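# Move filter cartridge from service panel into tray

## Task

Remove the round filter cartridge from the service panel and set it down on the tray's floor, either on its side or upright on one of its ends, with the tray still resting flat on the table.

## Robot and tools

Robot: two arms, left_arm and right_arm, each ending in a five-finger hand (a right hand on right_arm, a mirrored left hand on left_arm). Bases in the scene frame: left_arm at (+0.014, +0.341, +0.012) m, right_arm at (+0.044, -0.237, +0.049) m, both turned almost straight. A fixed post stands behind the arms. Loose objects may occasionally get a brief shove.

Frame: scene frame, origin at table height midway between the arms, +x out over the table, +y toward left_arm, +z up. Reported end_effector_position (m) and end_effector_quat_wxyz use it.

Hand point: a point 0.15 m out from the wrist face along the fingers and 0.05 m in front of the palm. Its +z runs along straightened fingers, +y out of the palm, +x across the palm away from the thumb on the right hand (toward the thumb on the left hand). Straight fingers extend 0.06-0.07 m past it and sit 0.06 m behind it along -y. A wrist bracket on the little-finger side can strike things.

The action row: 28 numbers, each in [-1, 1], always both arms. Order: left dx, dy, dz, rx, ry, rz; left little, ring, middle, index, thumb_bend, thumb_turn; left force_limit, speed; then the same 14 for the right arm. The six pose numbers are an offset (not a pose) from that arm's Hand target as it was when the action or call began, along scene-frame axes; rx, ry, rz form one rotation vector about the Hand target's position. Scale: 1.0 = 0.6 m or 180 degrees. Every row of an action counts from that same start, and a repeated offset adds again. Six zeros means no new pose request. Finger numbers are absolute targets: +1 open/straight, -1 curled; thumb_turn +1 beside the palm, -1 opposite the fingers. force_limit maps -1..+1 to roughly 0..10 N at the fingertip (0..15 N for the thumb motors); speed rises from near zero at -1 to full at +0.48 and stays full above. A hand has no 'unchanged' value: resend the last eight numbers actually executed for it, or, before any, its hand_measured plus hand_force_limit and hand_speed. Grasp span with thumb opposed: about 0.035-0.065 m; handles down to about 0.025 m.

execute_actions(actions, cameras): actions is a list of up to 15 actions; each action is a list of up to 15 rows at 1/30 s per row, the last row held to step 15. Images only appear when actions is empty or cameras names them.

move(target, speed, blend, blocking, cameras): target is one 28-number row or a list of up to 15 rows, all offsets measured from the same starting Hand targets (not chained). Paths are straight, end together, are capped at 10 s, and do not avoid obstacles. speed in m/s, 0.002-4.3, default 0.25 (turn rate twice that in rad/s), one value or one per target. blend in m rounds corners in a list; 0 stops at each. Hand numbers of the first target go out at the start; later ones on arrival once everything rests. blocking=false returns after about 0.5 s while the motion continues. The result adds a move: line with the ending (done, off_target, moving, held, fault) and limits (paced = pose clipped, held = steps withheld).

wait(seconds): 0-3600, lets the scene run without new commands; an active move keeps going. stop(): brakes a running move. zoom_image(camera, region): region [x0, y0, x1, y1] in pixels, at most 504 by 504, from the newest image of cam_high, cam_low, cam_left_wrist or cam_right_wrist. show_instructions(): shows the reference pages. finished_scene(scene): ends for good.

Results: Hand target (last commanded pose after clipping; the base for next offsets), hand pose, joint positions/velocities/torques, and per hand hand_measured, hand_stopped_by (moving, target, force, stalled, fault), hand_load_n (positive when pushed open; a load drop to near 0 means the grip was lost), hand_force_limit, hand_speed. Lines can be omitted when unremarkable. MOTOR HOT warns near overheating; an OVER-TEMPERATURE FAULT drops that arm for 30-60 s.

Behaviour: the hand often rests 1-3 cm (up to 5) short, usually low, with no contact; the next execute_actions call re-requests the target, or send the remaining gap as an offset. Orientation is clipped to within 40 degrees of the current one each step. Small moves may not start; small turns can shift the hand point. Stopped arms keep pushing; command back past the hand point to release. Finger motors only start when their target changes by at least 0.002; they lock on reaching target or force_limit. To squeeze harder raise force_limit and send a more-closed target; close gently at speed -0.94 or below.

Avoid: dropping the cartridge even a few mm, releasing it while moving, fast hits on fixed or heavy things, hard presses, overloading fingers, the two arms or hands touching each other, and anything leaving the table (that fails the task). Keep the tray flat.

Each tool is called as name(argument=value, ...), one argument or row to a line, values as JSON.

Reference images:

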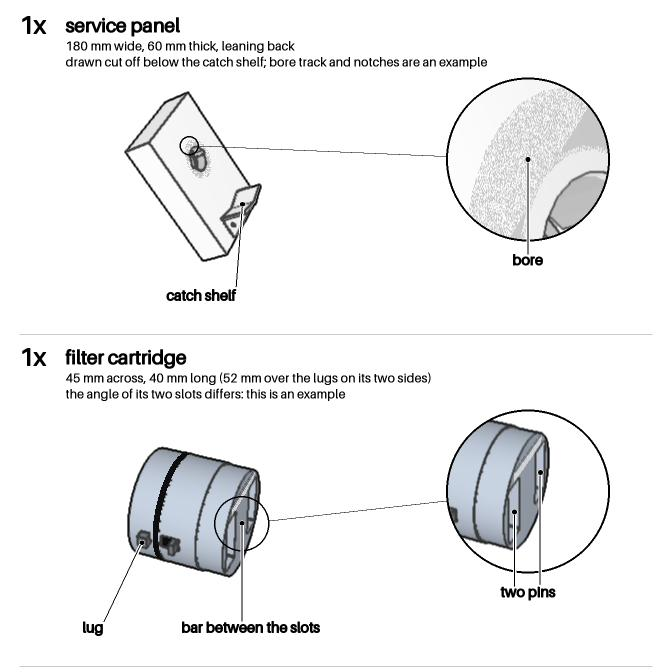

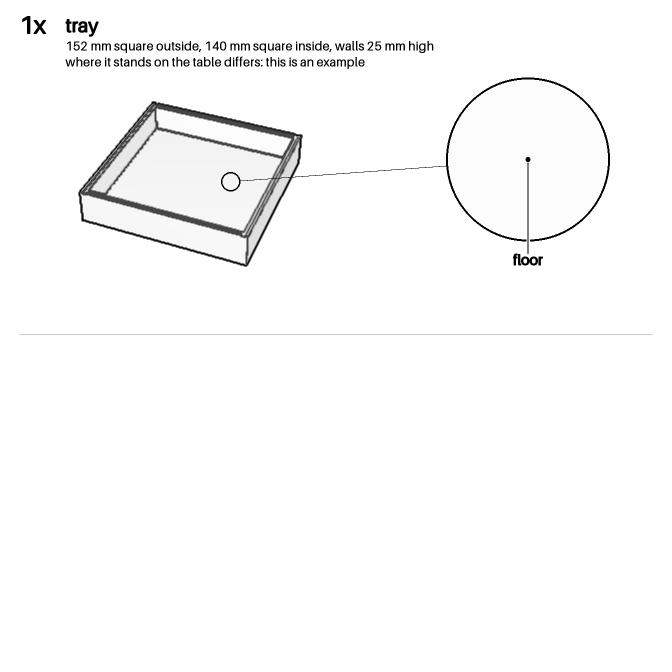

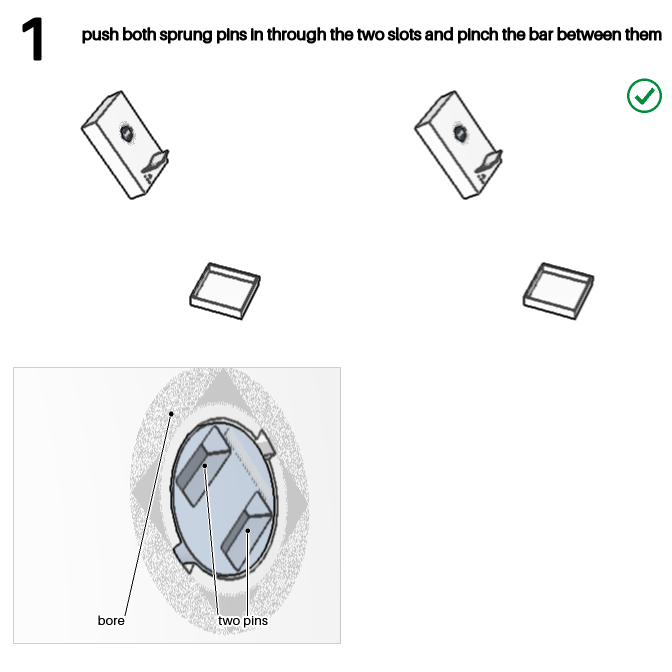

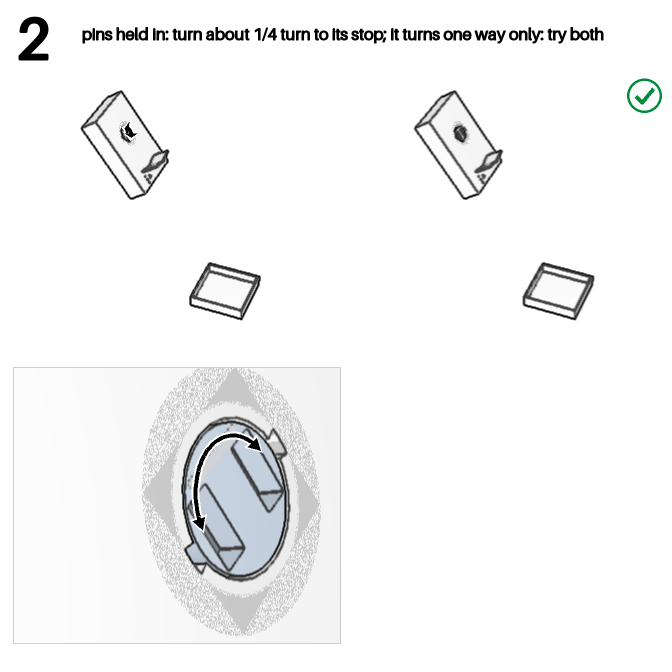

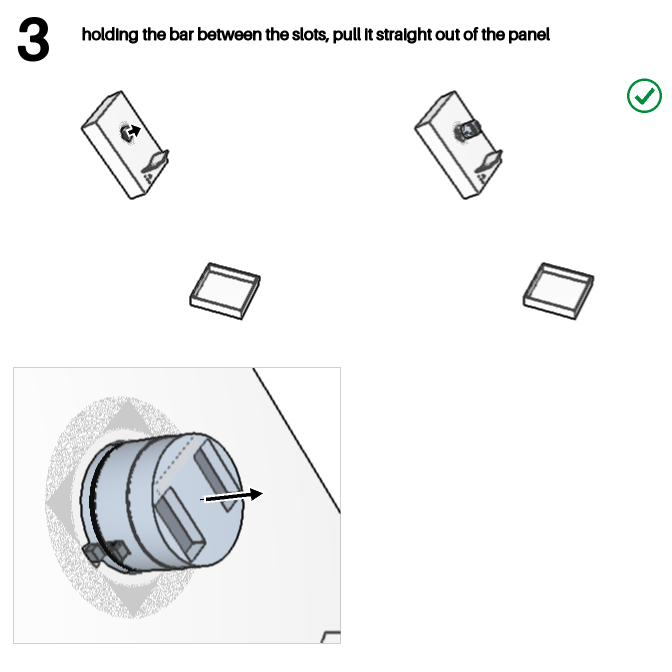

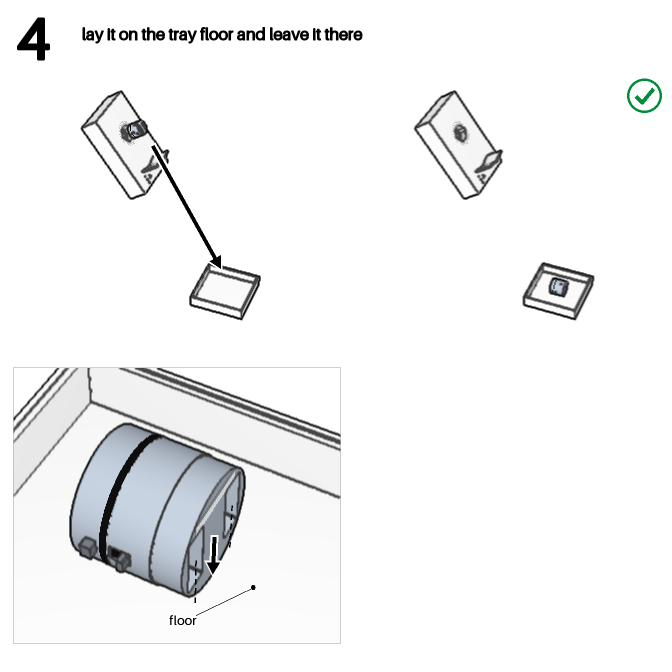

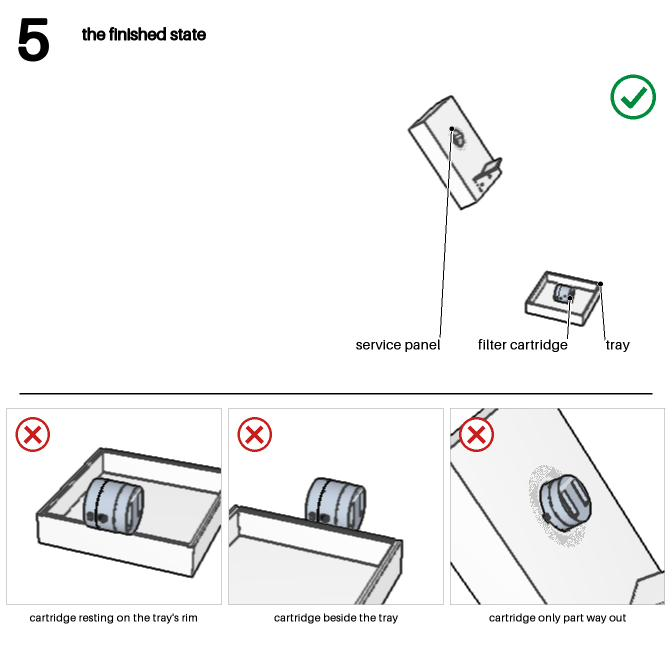

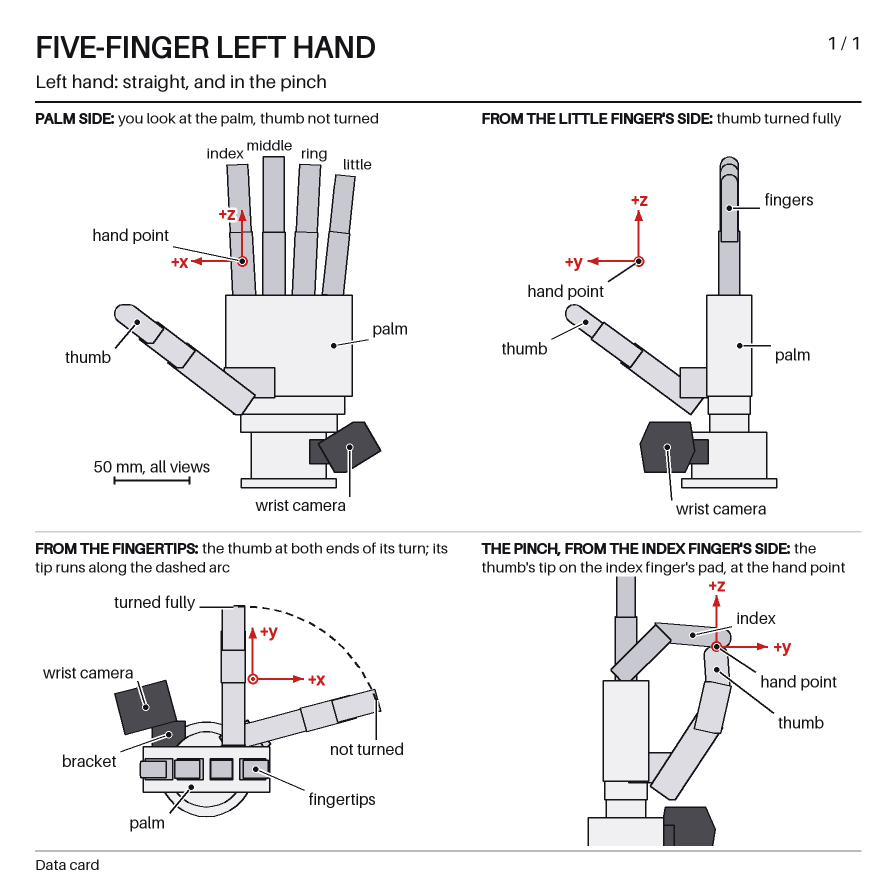

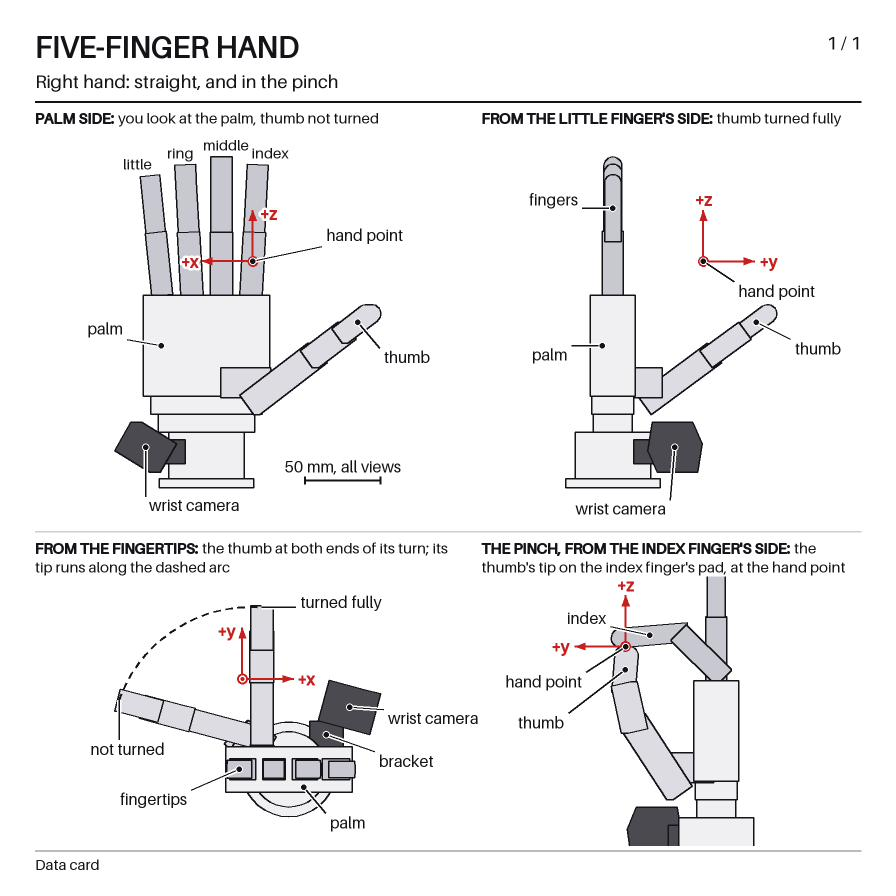

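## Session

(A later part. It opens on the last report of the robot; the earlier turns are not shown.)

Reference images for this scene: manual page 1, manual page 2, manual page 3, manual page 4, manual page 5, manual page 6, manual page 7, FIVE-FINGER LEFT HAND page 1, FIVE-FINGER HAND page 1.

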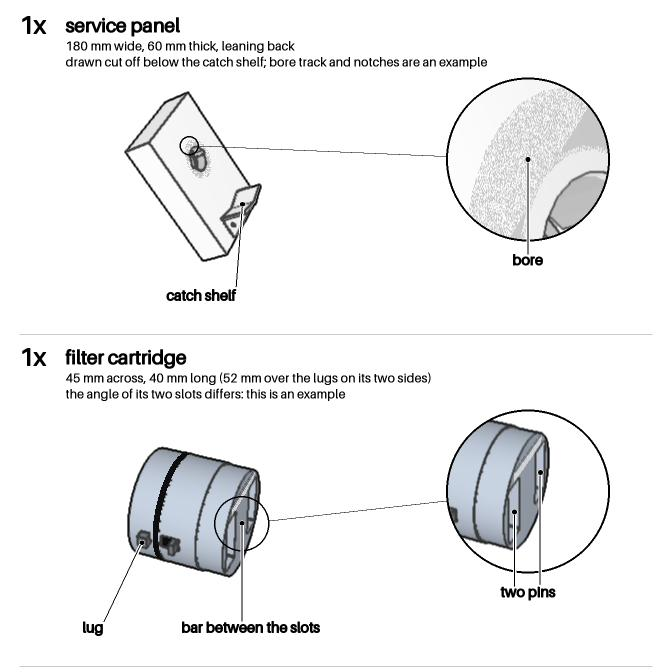

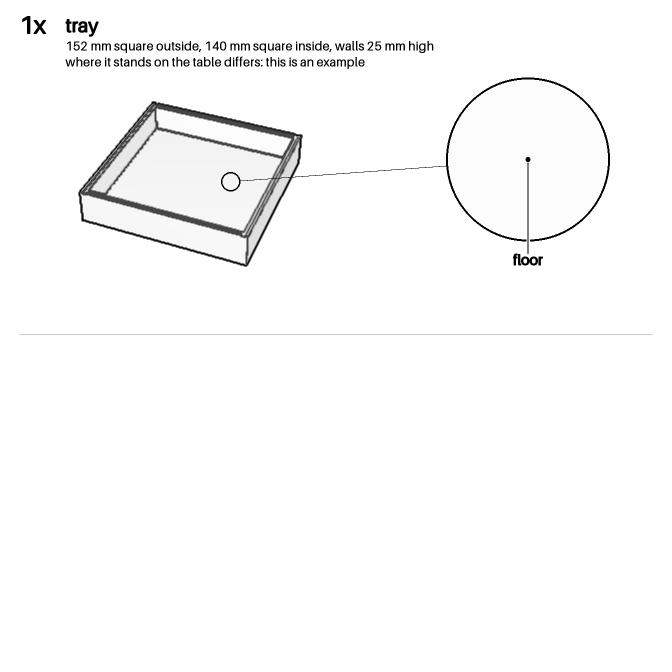

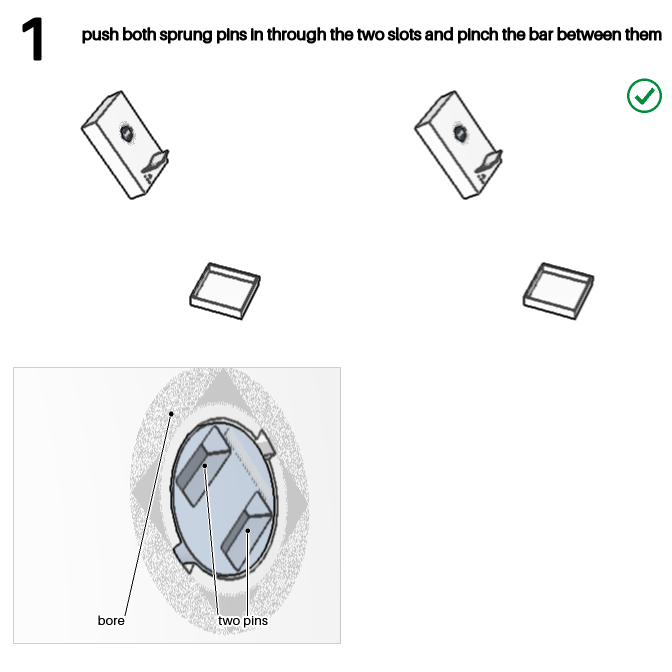

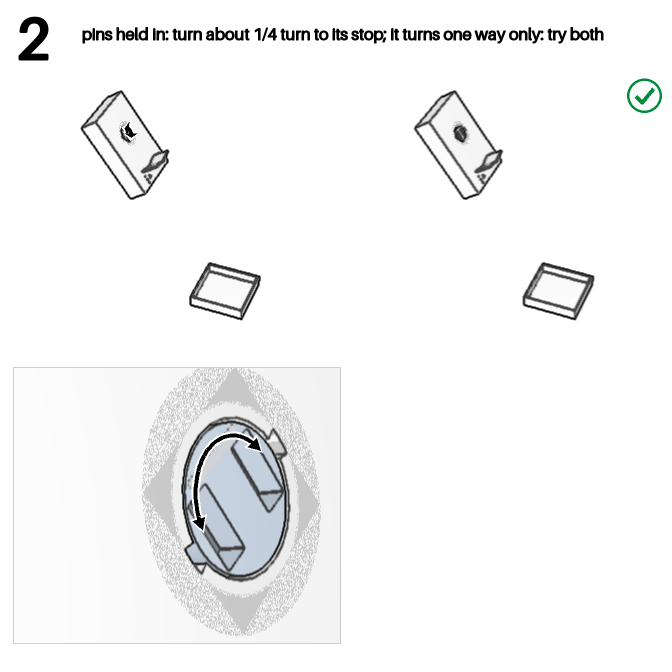

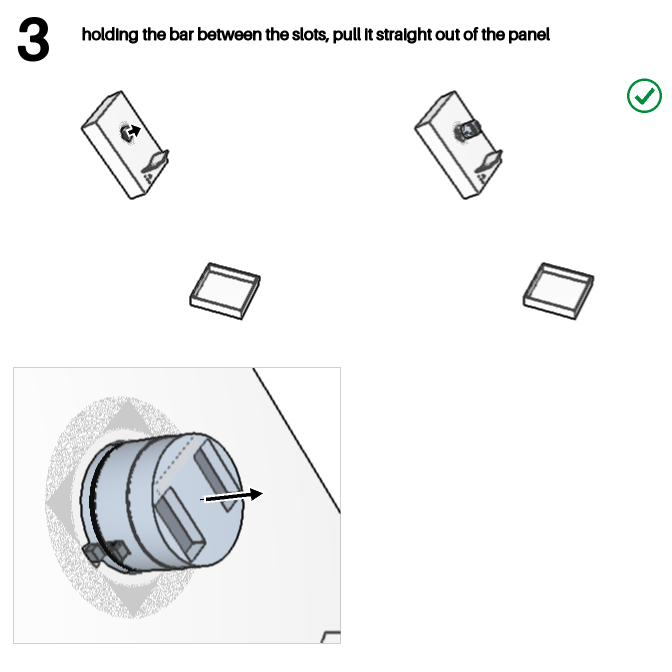

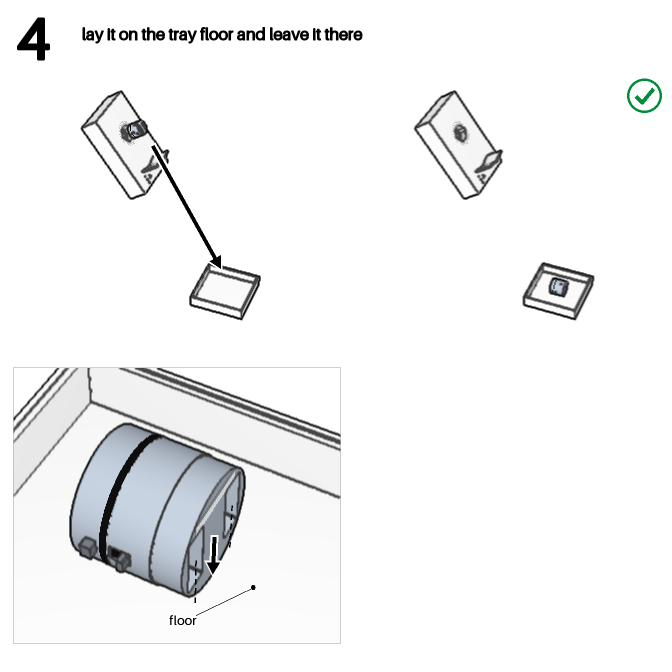

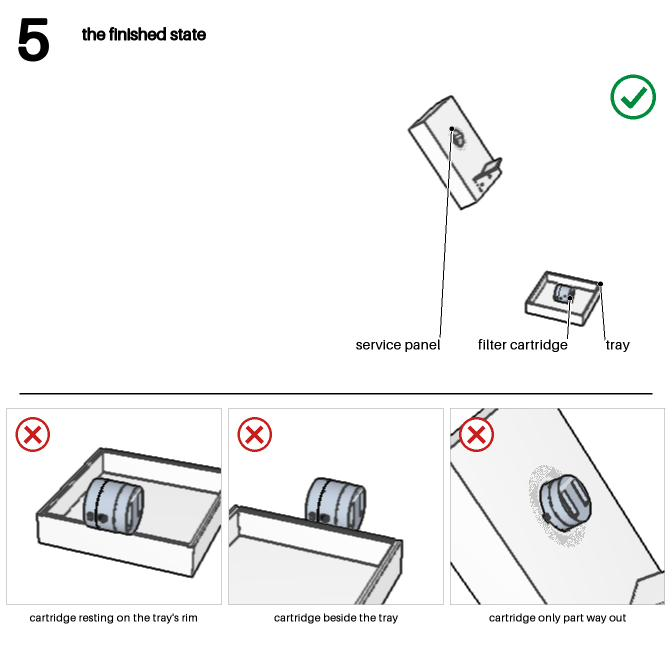

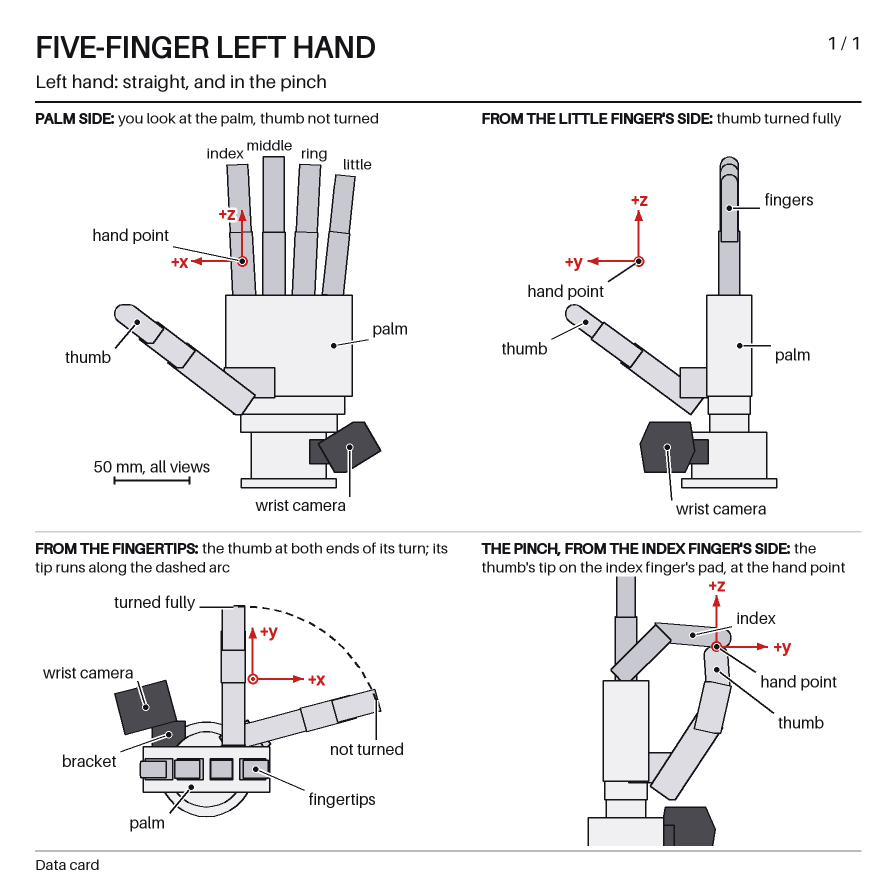

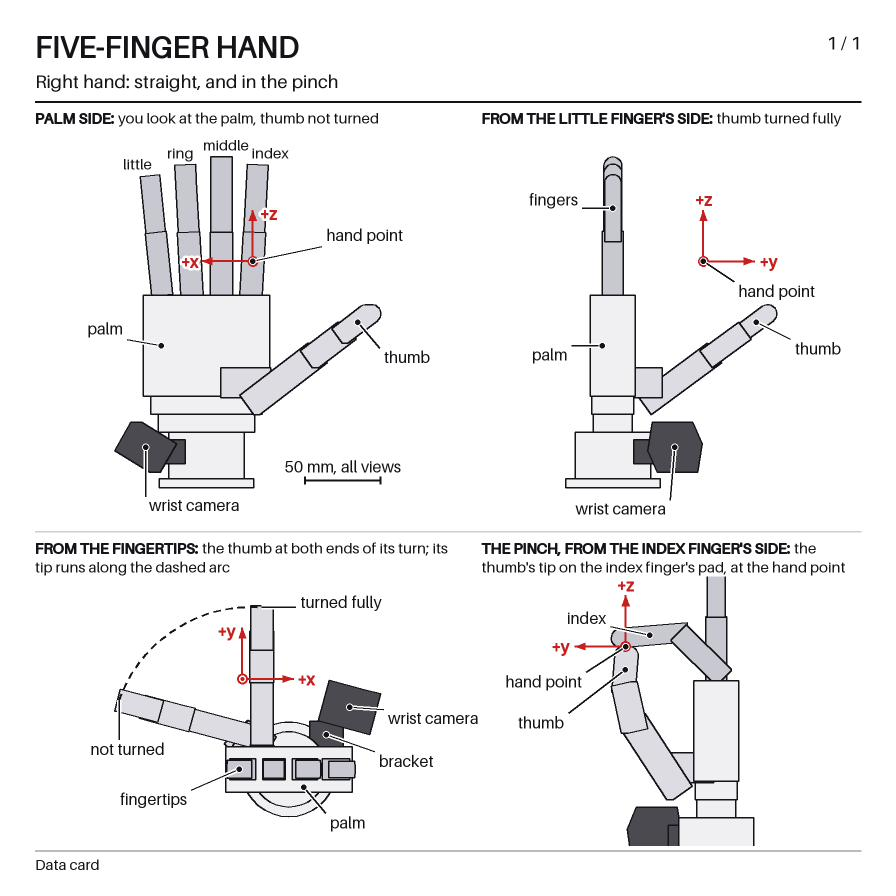

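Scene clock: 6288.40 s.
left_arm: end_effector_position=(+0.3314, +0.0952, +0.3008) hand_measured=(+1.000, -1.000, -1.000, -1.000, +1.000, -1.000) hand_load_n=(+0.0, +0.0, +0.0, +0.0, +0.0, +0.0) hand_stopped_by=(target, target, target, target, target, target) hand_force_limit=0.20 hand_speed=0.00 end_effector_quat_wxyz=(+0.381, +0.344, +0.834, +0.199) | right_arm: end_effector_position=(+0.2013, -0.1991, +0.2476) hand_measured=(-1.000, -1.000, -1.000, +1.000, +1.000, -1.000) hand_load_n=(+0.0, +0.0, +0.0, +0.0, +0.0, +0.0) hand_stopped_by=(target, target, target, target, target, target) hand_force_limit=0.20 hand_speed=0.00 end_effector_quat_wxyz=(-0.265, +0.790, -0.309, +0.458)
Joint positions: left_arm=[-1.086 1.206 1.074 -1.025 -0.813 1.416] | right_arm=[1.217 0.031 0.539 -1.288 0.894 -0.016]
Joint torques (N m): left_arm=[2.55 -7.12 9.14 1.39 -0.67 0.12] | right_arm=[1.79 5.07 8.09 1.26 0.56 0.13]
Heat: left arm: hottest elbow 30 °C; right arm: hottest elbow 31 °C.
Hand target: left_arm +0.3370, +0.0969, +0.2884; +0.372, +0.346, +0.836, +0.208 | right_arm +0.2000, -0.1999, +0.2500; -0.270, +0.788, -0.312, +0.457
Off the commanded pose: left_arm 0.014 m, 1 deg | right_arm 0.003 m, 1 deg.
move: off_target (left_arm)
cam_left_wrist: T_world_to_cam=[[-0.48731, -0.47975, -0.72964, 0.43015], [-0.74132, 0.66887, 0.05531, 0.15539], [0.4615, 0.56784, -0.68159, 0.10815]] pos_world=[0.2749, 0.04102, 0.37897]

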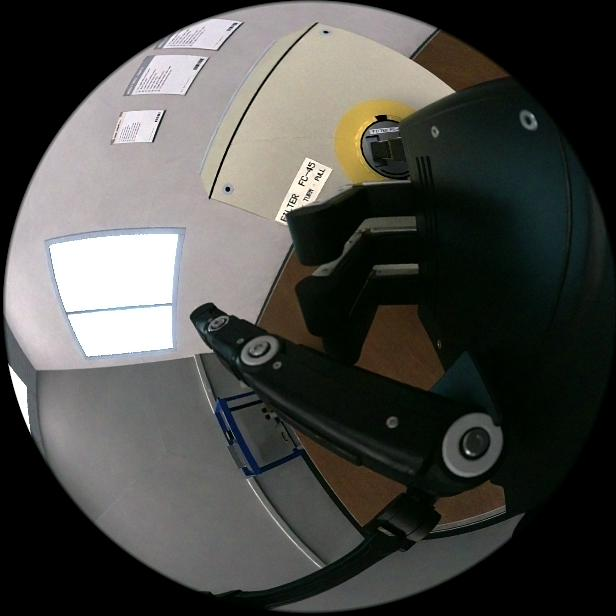

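move(
  target=[
    [0.0164,0,-0.0115,0,0,0,1,-1,-1,-1,1,-1,0.2,0.0,0,0,0,0,0,0,-1,-1,-1,1,1,-1,0.2,0.0],
  ],
  speed=0.05,
  cameras=["cam_left_wrist"],
)

zoom_image(
  camera="cam_left_wrist",
  region=[340, 110, 410, 180],
)

Scene clock: 6295.07 s.
left_arm: end_effector_position=(+0.3354, +0.0938, +0.2996) hand_measured=(+1.000, -1.000, -1.000, -1.000, +1.000, -1.000) hand_load_n=(-2.5, +0.0, +0.0, +0.0, +0.0, +0.0) hand_stopped_by=(target, target, target, target, target, target) hand_force_limit=0.20 hand_speed=0.00 end_effector_quat_wxyz=(+0.384, +0.346, +0.833, +0.197) | right_arm: end_effector_position=(+0.2013, -0.1991, +0.2476) hand_measured=(-1.000, -1.000, -1.000, +1.000, +1.000, -1.000) hand_load_n=(+0.0, +0.0, +0.0, +0.0, +0.0, +0.5) hand_stopped_by=(target, target, target, target, target, target) hand_force_limit=0.20 hand_speed=0.00 end_effector_quat_wxyz=(-0.265, +0.790, -0.309, +0.458)
Joint positions: left_arm=[-1.078 1.206 1.069 -1 -0.808 1.437] | right_arm=[1.217 0.031 0.539 -1.288 0.894 -0.016]
Joint torques (N m): left_arm=[3.6 -6.48 8.69 2.19 -0.48 0.23] | right_arm=[1.85 5.01 8.05 1.31 0.56 0.13]
Heat: left arm: hottest elbow 30 °C; right arm: hottest elbow 31 °C.
Hand target: left_arm +0.3469, +0.0969, +0.2817; +0.372, +0.346, +0.836, +0.208 | right_arm +0.2000, -0.1999, +0.2500; -0.270, +0.788, -0.312, +0.457
Off the commanded pose: left_arm 0.022 m, 2 deg | right_arm 0.003 m, 1 deg.
move: off_target (left_arm)
cam_left_wrist: T_world_to_cam=[[-0.48803, -0.47937, -0.7294, 0.43077], [-0.73684, 0.67422, 0.0499, 0.15904], [0.46786, 0.5618, -0.68226, 0.10494]] pos_world=[0.27831, 0.04031, 0.37787]

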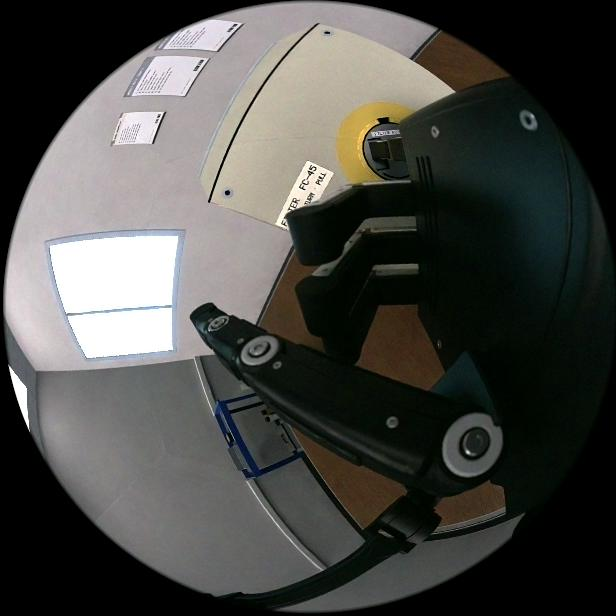

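Scaled by 7.200 from the camera's image (finer frame: 880x880).

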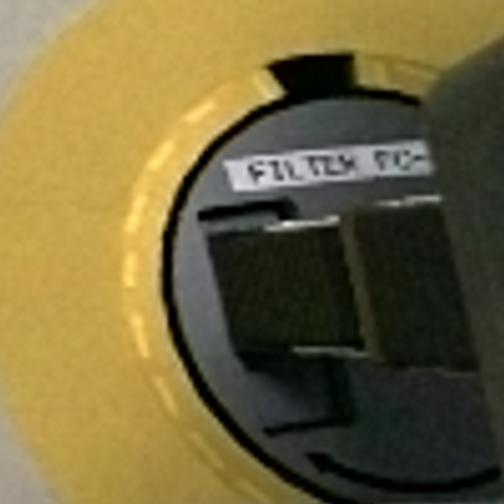

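zoom_image(
  camera="cam_left_wrist",
  region=[362, 132, 397, 174],
)

Scaled by 12.000 from the camera's image (finer frame: 880x880).

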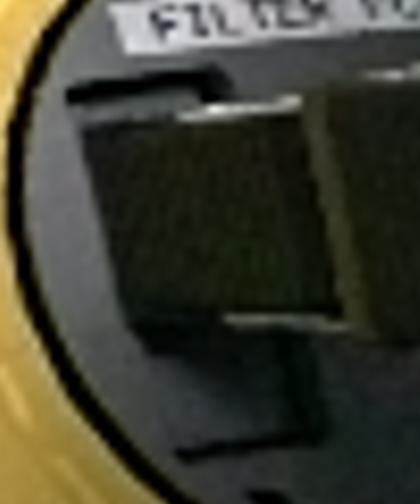

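move(
  target=[
    [0.0273,0,-0.0192,0,0,0,1,-1,-1,-1,1,-1,0.2,0.0,0,0,0,0,0,0,-1,-1,-1,1,1,-1,0.2,0.0],
  ],
  speed=0.05,
  cameras=["cam_left_wrist"],
)

zoom_image(
  camera="cam_left_wrist",
  region=[340, 110, 410, 180],
)

Scene clock: 6303.17 s.
left_arm: end_effector_position=(+0.3387, +0.0937, +0.2981) hand_measured=(+1.000, -1.000, -1.000, -1.000, +1.000, -1.000) hand_load_n=(-4.5, +0.0, +0.0, +0.0, +0.0, +0.0) hand_stopped_by=(target, target, target, target, target, target) hand_force_limit=0.20 hand_speed=0.00 end_effector_quat_wxyz=(+0.389, +0.353, +0.829, +0.191) | right_arm: end_effector_position=(+0.2013, -0.1991, +0.2476) hand_measured=(-1.000, -1.000, -1.000, +1.000, +1.000, -1.000) hand_load_n=(+0.0, +0.0, +0.0, +0.0, +0.0, +0.0) hand_stopped_by=(target, target, target, target, target, target) hand_force_limit=0.20 hand_speed=0.00 end_effector_quat_wxyz=(-0.265, +0.790, -0.309, +0.458)
Joint positions: left_arm=[-1.07 1.193 1.051 -0.96 -0.797 1.475] | right_arm=[1.217 0.031 0.539 -1.288 0.894 -0.016]
Joint torques (N m): left_arm=[5.6 -4.37 8.76 3.3 -0.25 0.31] | right_arm=[1.9 5.01 8.1 1.26 0.56 0.13]
Heat: left arm: hottest elbow 30 °C; right arm: hottest elbow 31 °C.
Hand target: left_arm +0.3632, +0.0968, +0.2701; +0.372, +0.346, +0.836, +0.207 | right_arm +0.2000, -0.1999, +0.2500; -0.270, +0.788, -0.312, +0.457
Off the commanded pose: left_arm 0.037 m, 3 deg | right_arm 0.003 m, 1 deg.
move: off_target (left_arm)
cam_left_wrist: T_world_to_cam=[[-0.49437, -0.47376, -0.7288, 0.43264], [-0.72309, 0.68945, 0.04232, 0.15776], [0.48243, 0.54792, -0.68341, 0.0991]] pos_world=[0.28015, 0.0419, 0.37636]

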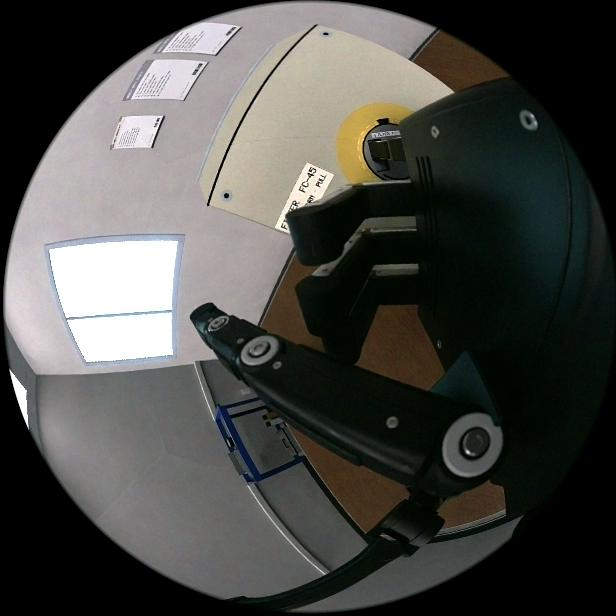

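Scaled by 7.200 from the camera's image (finer frame: 880x880).

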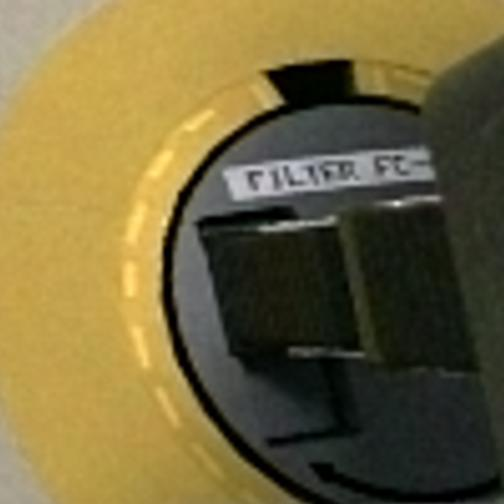

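move(
  target=[
    [0.031,0.0062,-0.0287,0,0,0,1,-1,-1,-1,1,-1,0.2,0.0,0,0,0,0,0,0,-1,-1,-1,1,1,-1,0.2,0.0],
  ],
  speed=0.05,
  cameras=["cam_left_wrist"],
)

zoom_image(
  camera="cam_left_wrist",
  region=[340, 110, 410, 180],
)

zoom_image(
  camera="cam_left_wrist",
  region=[362, 132, 397, 174],
)

Scene clock: 6308.03 s.
left_arm: end_effector_position=(+0.3422, +0.0947, +0.2935) hand_measured=(+1.000, -1.000, -1.000, -1.000, +1.000, -1.000) hand_load_n=(-5.0, +0.0, +0.0, +0.0, +0.0, +0.0) hand_stopped_by=(target, target, target, target, target, target) hand_force_limit=0.20 hand_speed=0.00 end_effector_quat_wxyz=(+0.397, +0.361, +0.824, +0.180) | right_arm: end_effector_position=(+0.2013, -0.1991, +0.2476) hand_measured=(-1.000, -1.000, -1.000, +1.000, +1.000, -1.000) hand_load_n=(+0.0, +0.0, +0.0, +0.0, +0.0, +0.0) hand_stopped_by=(target, target, target, target, target, target) hand_force_limit=0.20 hand_speed=0.00 end_effector_quat_wxyz=(-0.265, +0.790, -0.309, +0.458)
Joint positions: left_arm=[-1.058 1.17 1.016 -0.897 -0.776 1.524] | right_arm=[1.217 0.031 0.539 -1.288 0.894 -0.016]
Joint torques (N m): left_arm=[7.94 -1.67 8.57 4.16 -0.25 0.3] | right_arm=[1.96 5.01 8.1 1.35 0.56 0.14]
Heat: left arm: hottest elbow 30 °C; right arm: hottest elbow 31 °C.
Hand target: left_arm +0.3818, +0.1006, +0.2528; +0.372, +0.346, +0.836, +0.208 | right_arm +0.2000, -0.1999, +0.2500; -0.270, +0.788, -0.312, +0.457
Off the commanded pose: left_arm 0.057 m, 5 deg | right_arm 0.003 m, 1 deg.
move: off_target (left_arm)
cam_left_wrist: T_world_to_cam=[[-0.50359, -0.47035, -0.72468, 0.4332], [-0.70333, 0.71032, 0.02772, 0.15536], [0.50172, 0.52365, -0.68853, 0.09093]] pos_world=[0.2818, 0.04578, 0.37223]

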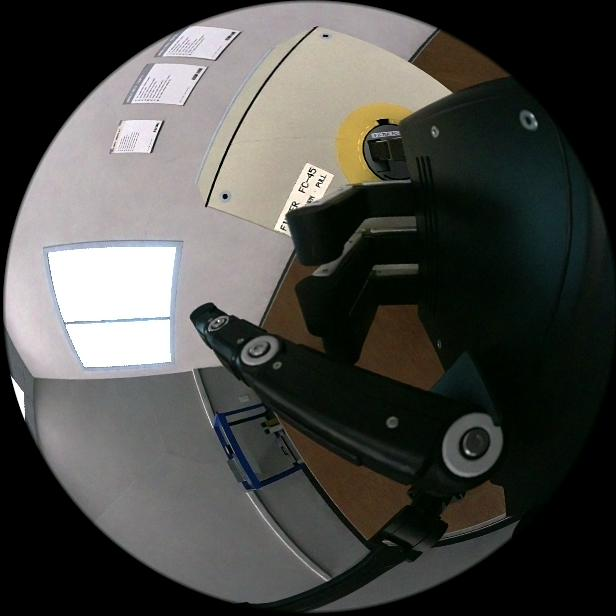

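Scaled by 7.200 from the camera's image (finer frame: 880x880).

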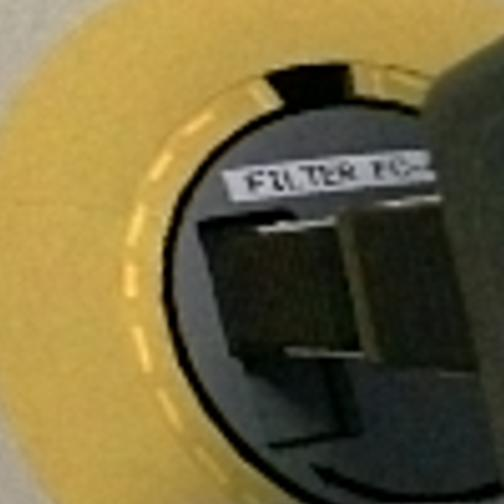

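Scaled by 12.000 from the camera's image (finer frame: 880x880).

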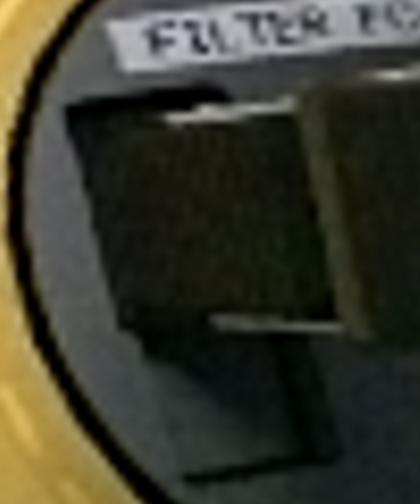

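zoom_image(
  camera="cam_left_wrist",
  region=[372, 156, 394, 176],
)

Scaled by 22.909 from the camera's image (finer frame: 880x880).

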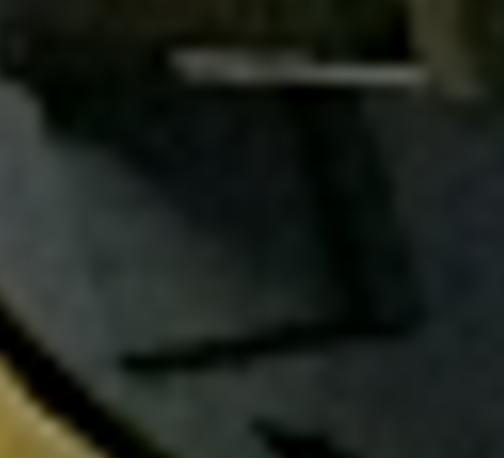

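move(
  target=[
    [-0.0600,0.0,0.049,0,0,0,1,-1,-1,-1,1,-1,0.2,0.0,0,0,0,0,0,0,-1,-1,-1,1,1,-1,0.2,0.0],
  ],
  speed=0.08,
  cameras=["cam_left_wrist"],
)

zoom_image(
  camera="cam_left_wrist",
  region=[340, 110, 410, 180],
)

Scene clock: 6318.80 s.
left_arm: end_effector_position=(+0.3386, +0.0972, +0.2966) hand_measured=(+1.000, -1.000, -1.000, -1.000, +1.000, -1.000) hand_load_n=(+0.0, +0.0, +0.0, +0.0, +0.0, +0.0) hand_stopped_by=(target, target, target, target, target, target) hand_force_limit=0.20 hand_speed=0.00 end_effector_quat_wxyz=(+0.395, +0.345, +0.832, +0.182) | right_arm: end_effector_position=(+0.2013, -0.1991, +0.2476) hand_measured=(-1.000, -1.000, -1.000, +1.000, +1.000, -1.000) hand_load_n=(+0.0, +0.0, +0.0, +0.0, +0.0, +0.0) hand_stopped_by=(target, target, target, target, target, target) hand_force_limit=0.20 hand_speed=0.00 end_effector_quat_wxyz=(-0.265, +0.790, -0.309, +0.458)
Joint positions: left_arm=[-1.064 1.177 1.035 -0.938 -0.79 1.47] | right_arm=[1.217 0.031 0.539 -1.288 0.894 -0.016]
Joint torques (N m): left_arm=[2.61 -4.89 11 -0.16 -1.18 -0.01] | right_arm=[1.79 5.07 8.08 1.28 0.56 0.14]
Heat: left arm: hottest elbow 30 °C; right arm: hottest elbow 31 °C.
Hand target: left_arm +0.3459, +0.1006, +0.2822; +0.372, +0.346, +0.836, +0.208 | right_arm +0.2000, -0.1999, +0.2500; -0.270, +0.788, -0.312, +0.457
Off the commanded pose: left_arm 0.016 m, 4 deg | right_arm 0.003 m, 1 deg.
move: off_target (left_arm)
cam_left_wrist: T_world_to_cam=[[-0.48787, -0.49579, -0.71845, 0.43012], [-0.72766, 0.68562, 0.021, 0.16359], [0.48217, 0.53303, -0.69526, 0.1013]] pos_world=[0.28004, 0.0471, 0.37601]

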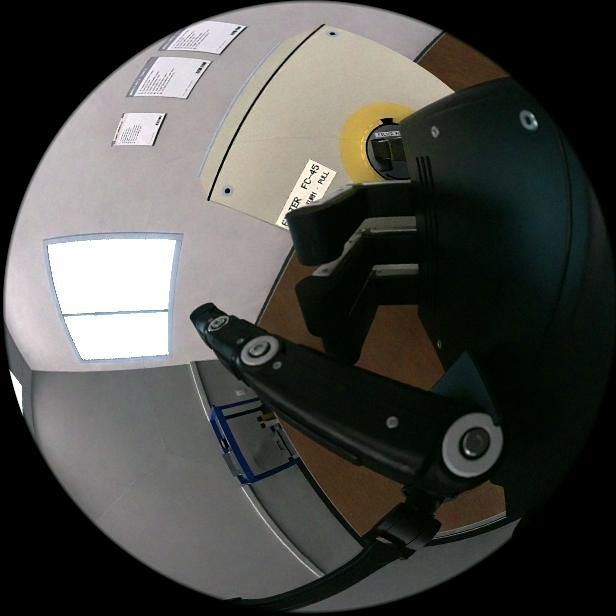

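Scaled by 7.200 from the camera's image (finer frame: 880x880).

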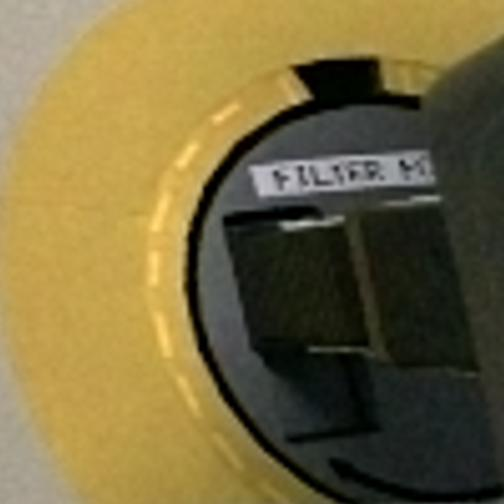

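zoom_image(
  camera="cam_left_wrist",
  region=[375, 156, 397, 176],
)

Scaled by 22.909 from the camera's image (finer frame: 880x880).

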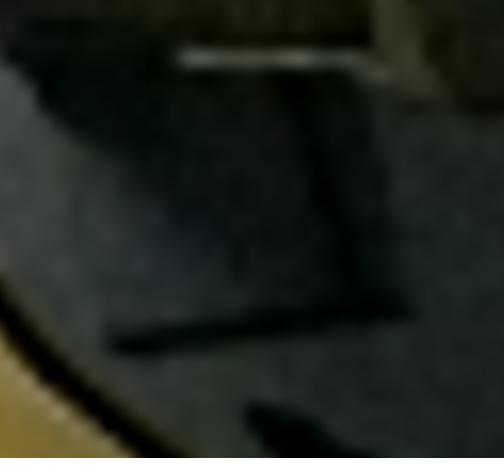

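move(
  target=[
    [-0.0342,0.0,0.0463,0,0,0,1,-1,-1,-1,1,-1,0.2,0.0,0,0,0,0,0,0,-1,-1,-1,1,1,-1,0.2,0.0],
    [-0.0085,0.009,0.0,0,0,0,1,-1,-1,-1,1,-1,0.2,0.0,0,0,0,0,0,0,-1,-1,-1,1,1,-1,0.2,0.0],
    [-0.0035,0.0037,-0.0082,0,0,0,1,-1,-1,-1,1,-1,0.2,0.0,0,0,0,0,0,0,-1,-1,-1,1,1,-1,0.2,0.0],
  ],
  speed=0.05,
  cameras=["cam_left_wrist"],
)

zoom_image(
  camera="cam_left_wrist",
  region=[340, 110, 410, 180],
)

Scene clock: 6337.30 s.
left_arm: end_effector_position=(+0.3332, +0.1001, +0.2954) hand_measured=(+1.000, -1.000, -1.000, -1.000, +1.000, -1.000) hand_load_n=(-1.0, +0.0, +0.0, +0.0, -0.5, +0.0) hand_stopped_by=(target, target, target, target, target, target) hand_force_limit=0.20 hand_speed=0.00 end_effector_quat_wxyz=(+0.382, +0.347, +0.834, +0.195) | right_arm: end_effector_position=(+0.2013, -0.1991, +0.2476) hand_measured=(-1.000, -1.000, -1.000, +1.000, +1.000, -1.000) hand_load_n=(+0.0, +0.0, +0.0, +0.0, +0.0, +0.0) hand_stopped_by=(target, target, target, target, target, target) hand_force_limit=0.20 hand_speed=0.00 end_effector_quat_wxyz=(-0.265, +0.790, -0.309, +0.458)
Joint positions: left_arm=[-1.074 1.189 1.046 -0.993 -0.801 1.441] | right_arm=[1.217 0.031 0.539 -1.288 0.894 -0.016]
Joint torques (N m): left_arm=[3.31 -6.24 8.61 2.25 -0.76 0.2] | right_arm=[1.55 4.84 8.02 1.31 0.56 0.14]
Heat: left arm: hottest elbow 31 °C; right arm: hottest elbow 31 °C.
Hand target: left_arm +0.3438, +0.1027, +0.2773; +0.372, +0.346, +0.836, +0.208 | right_arm +0.2000, -0.1999, +0.2500; -0.270, +0.788, -0.312, +0.457
Off the commanded pose: left_arm 0.021 m, 2 deg | right_arm 0.003 m, 1 deg.
move: off_target (left_arm)
cam_left_wrist: T_world_to_cam=[[-0.49242, -0.47891, -0.72675, 0.43031], [-0.73554, 0.67538, 0.05332, 0.15176], [0.46529, 0.56081, -0.68483, 0.10124]] pos_world=[0.27642, 0.04681, 0.37396]

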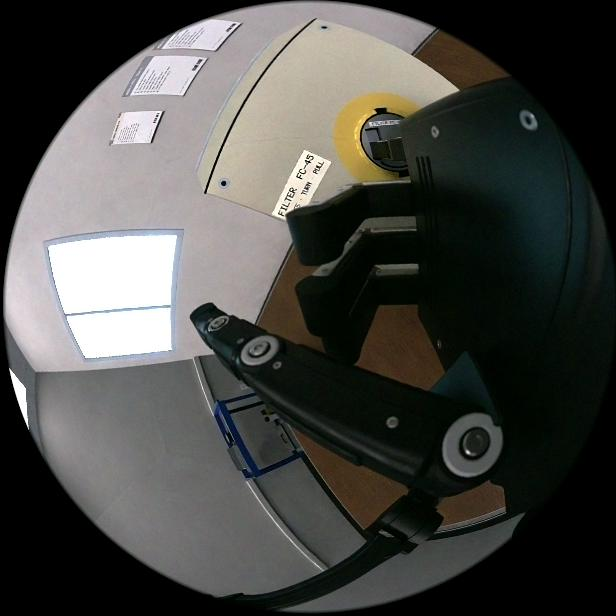

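Scaled by 7.200 from the camera's image (finer frame: 880x880).

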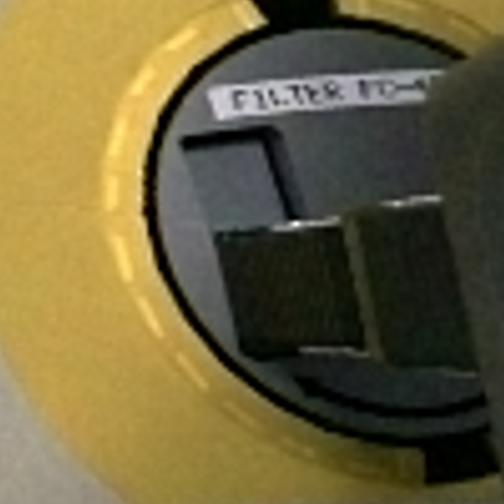

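zoom_image(
  camera="cam_left_wrist",
  region=[362, 122, 384, 144],
)

Scaled by 22.909 from the camera's image (finer frame: 880x880).

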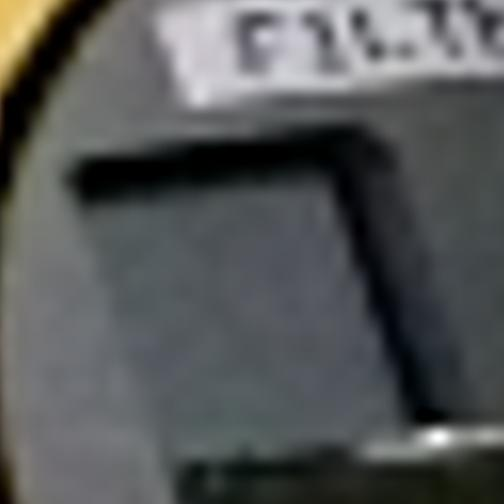

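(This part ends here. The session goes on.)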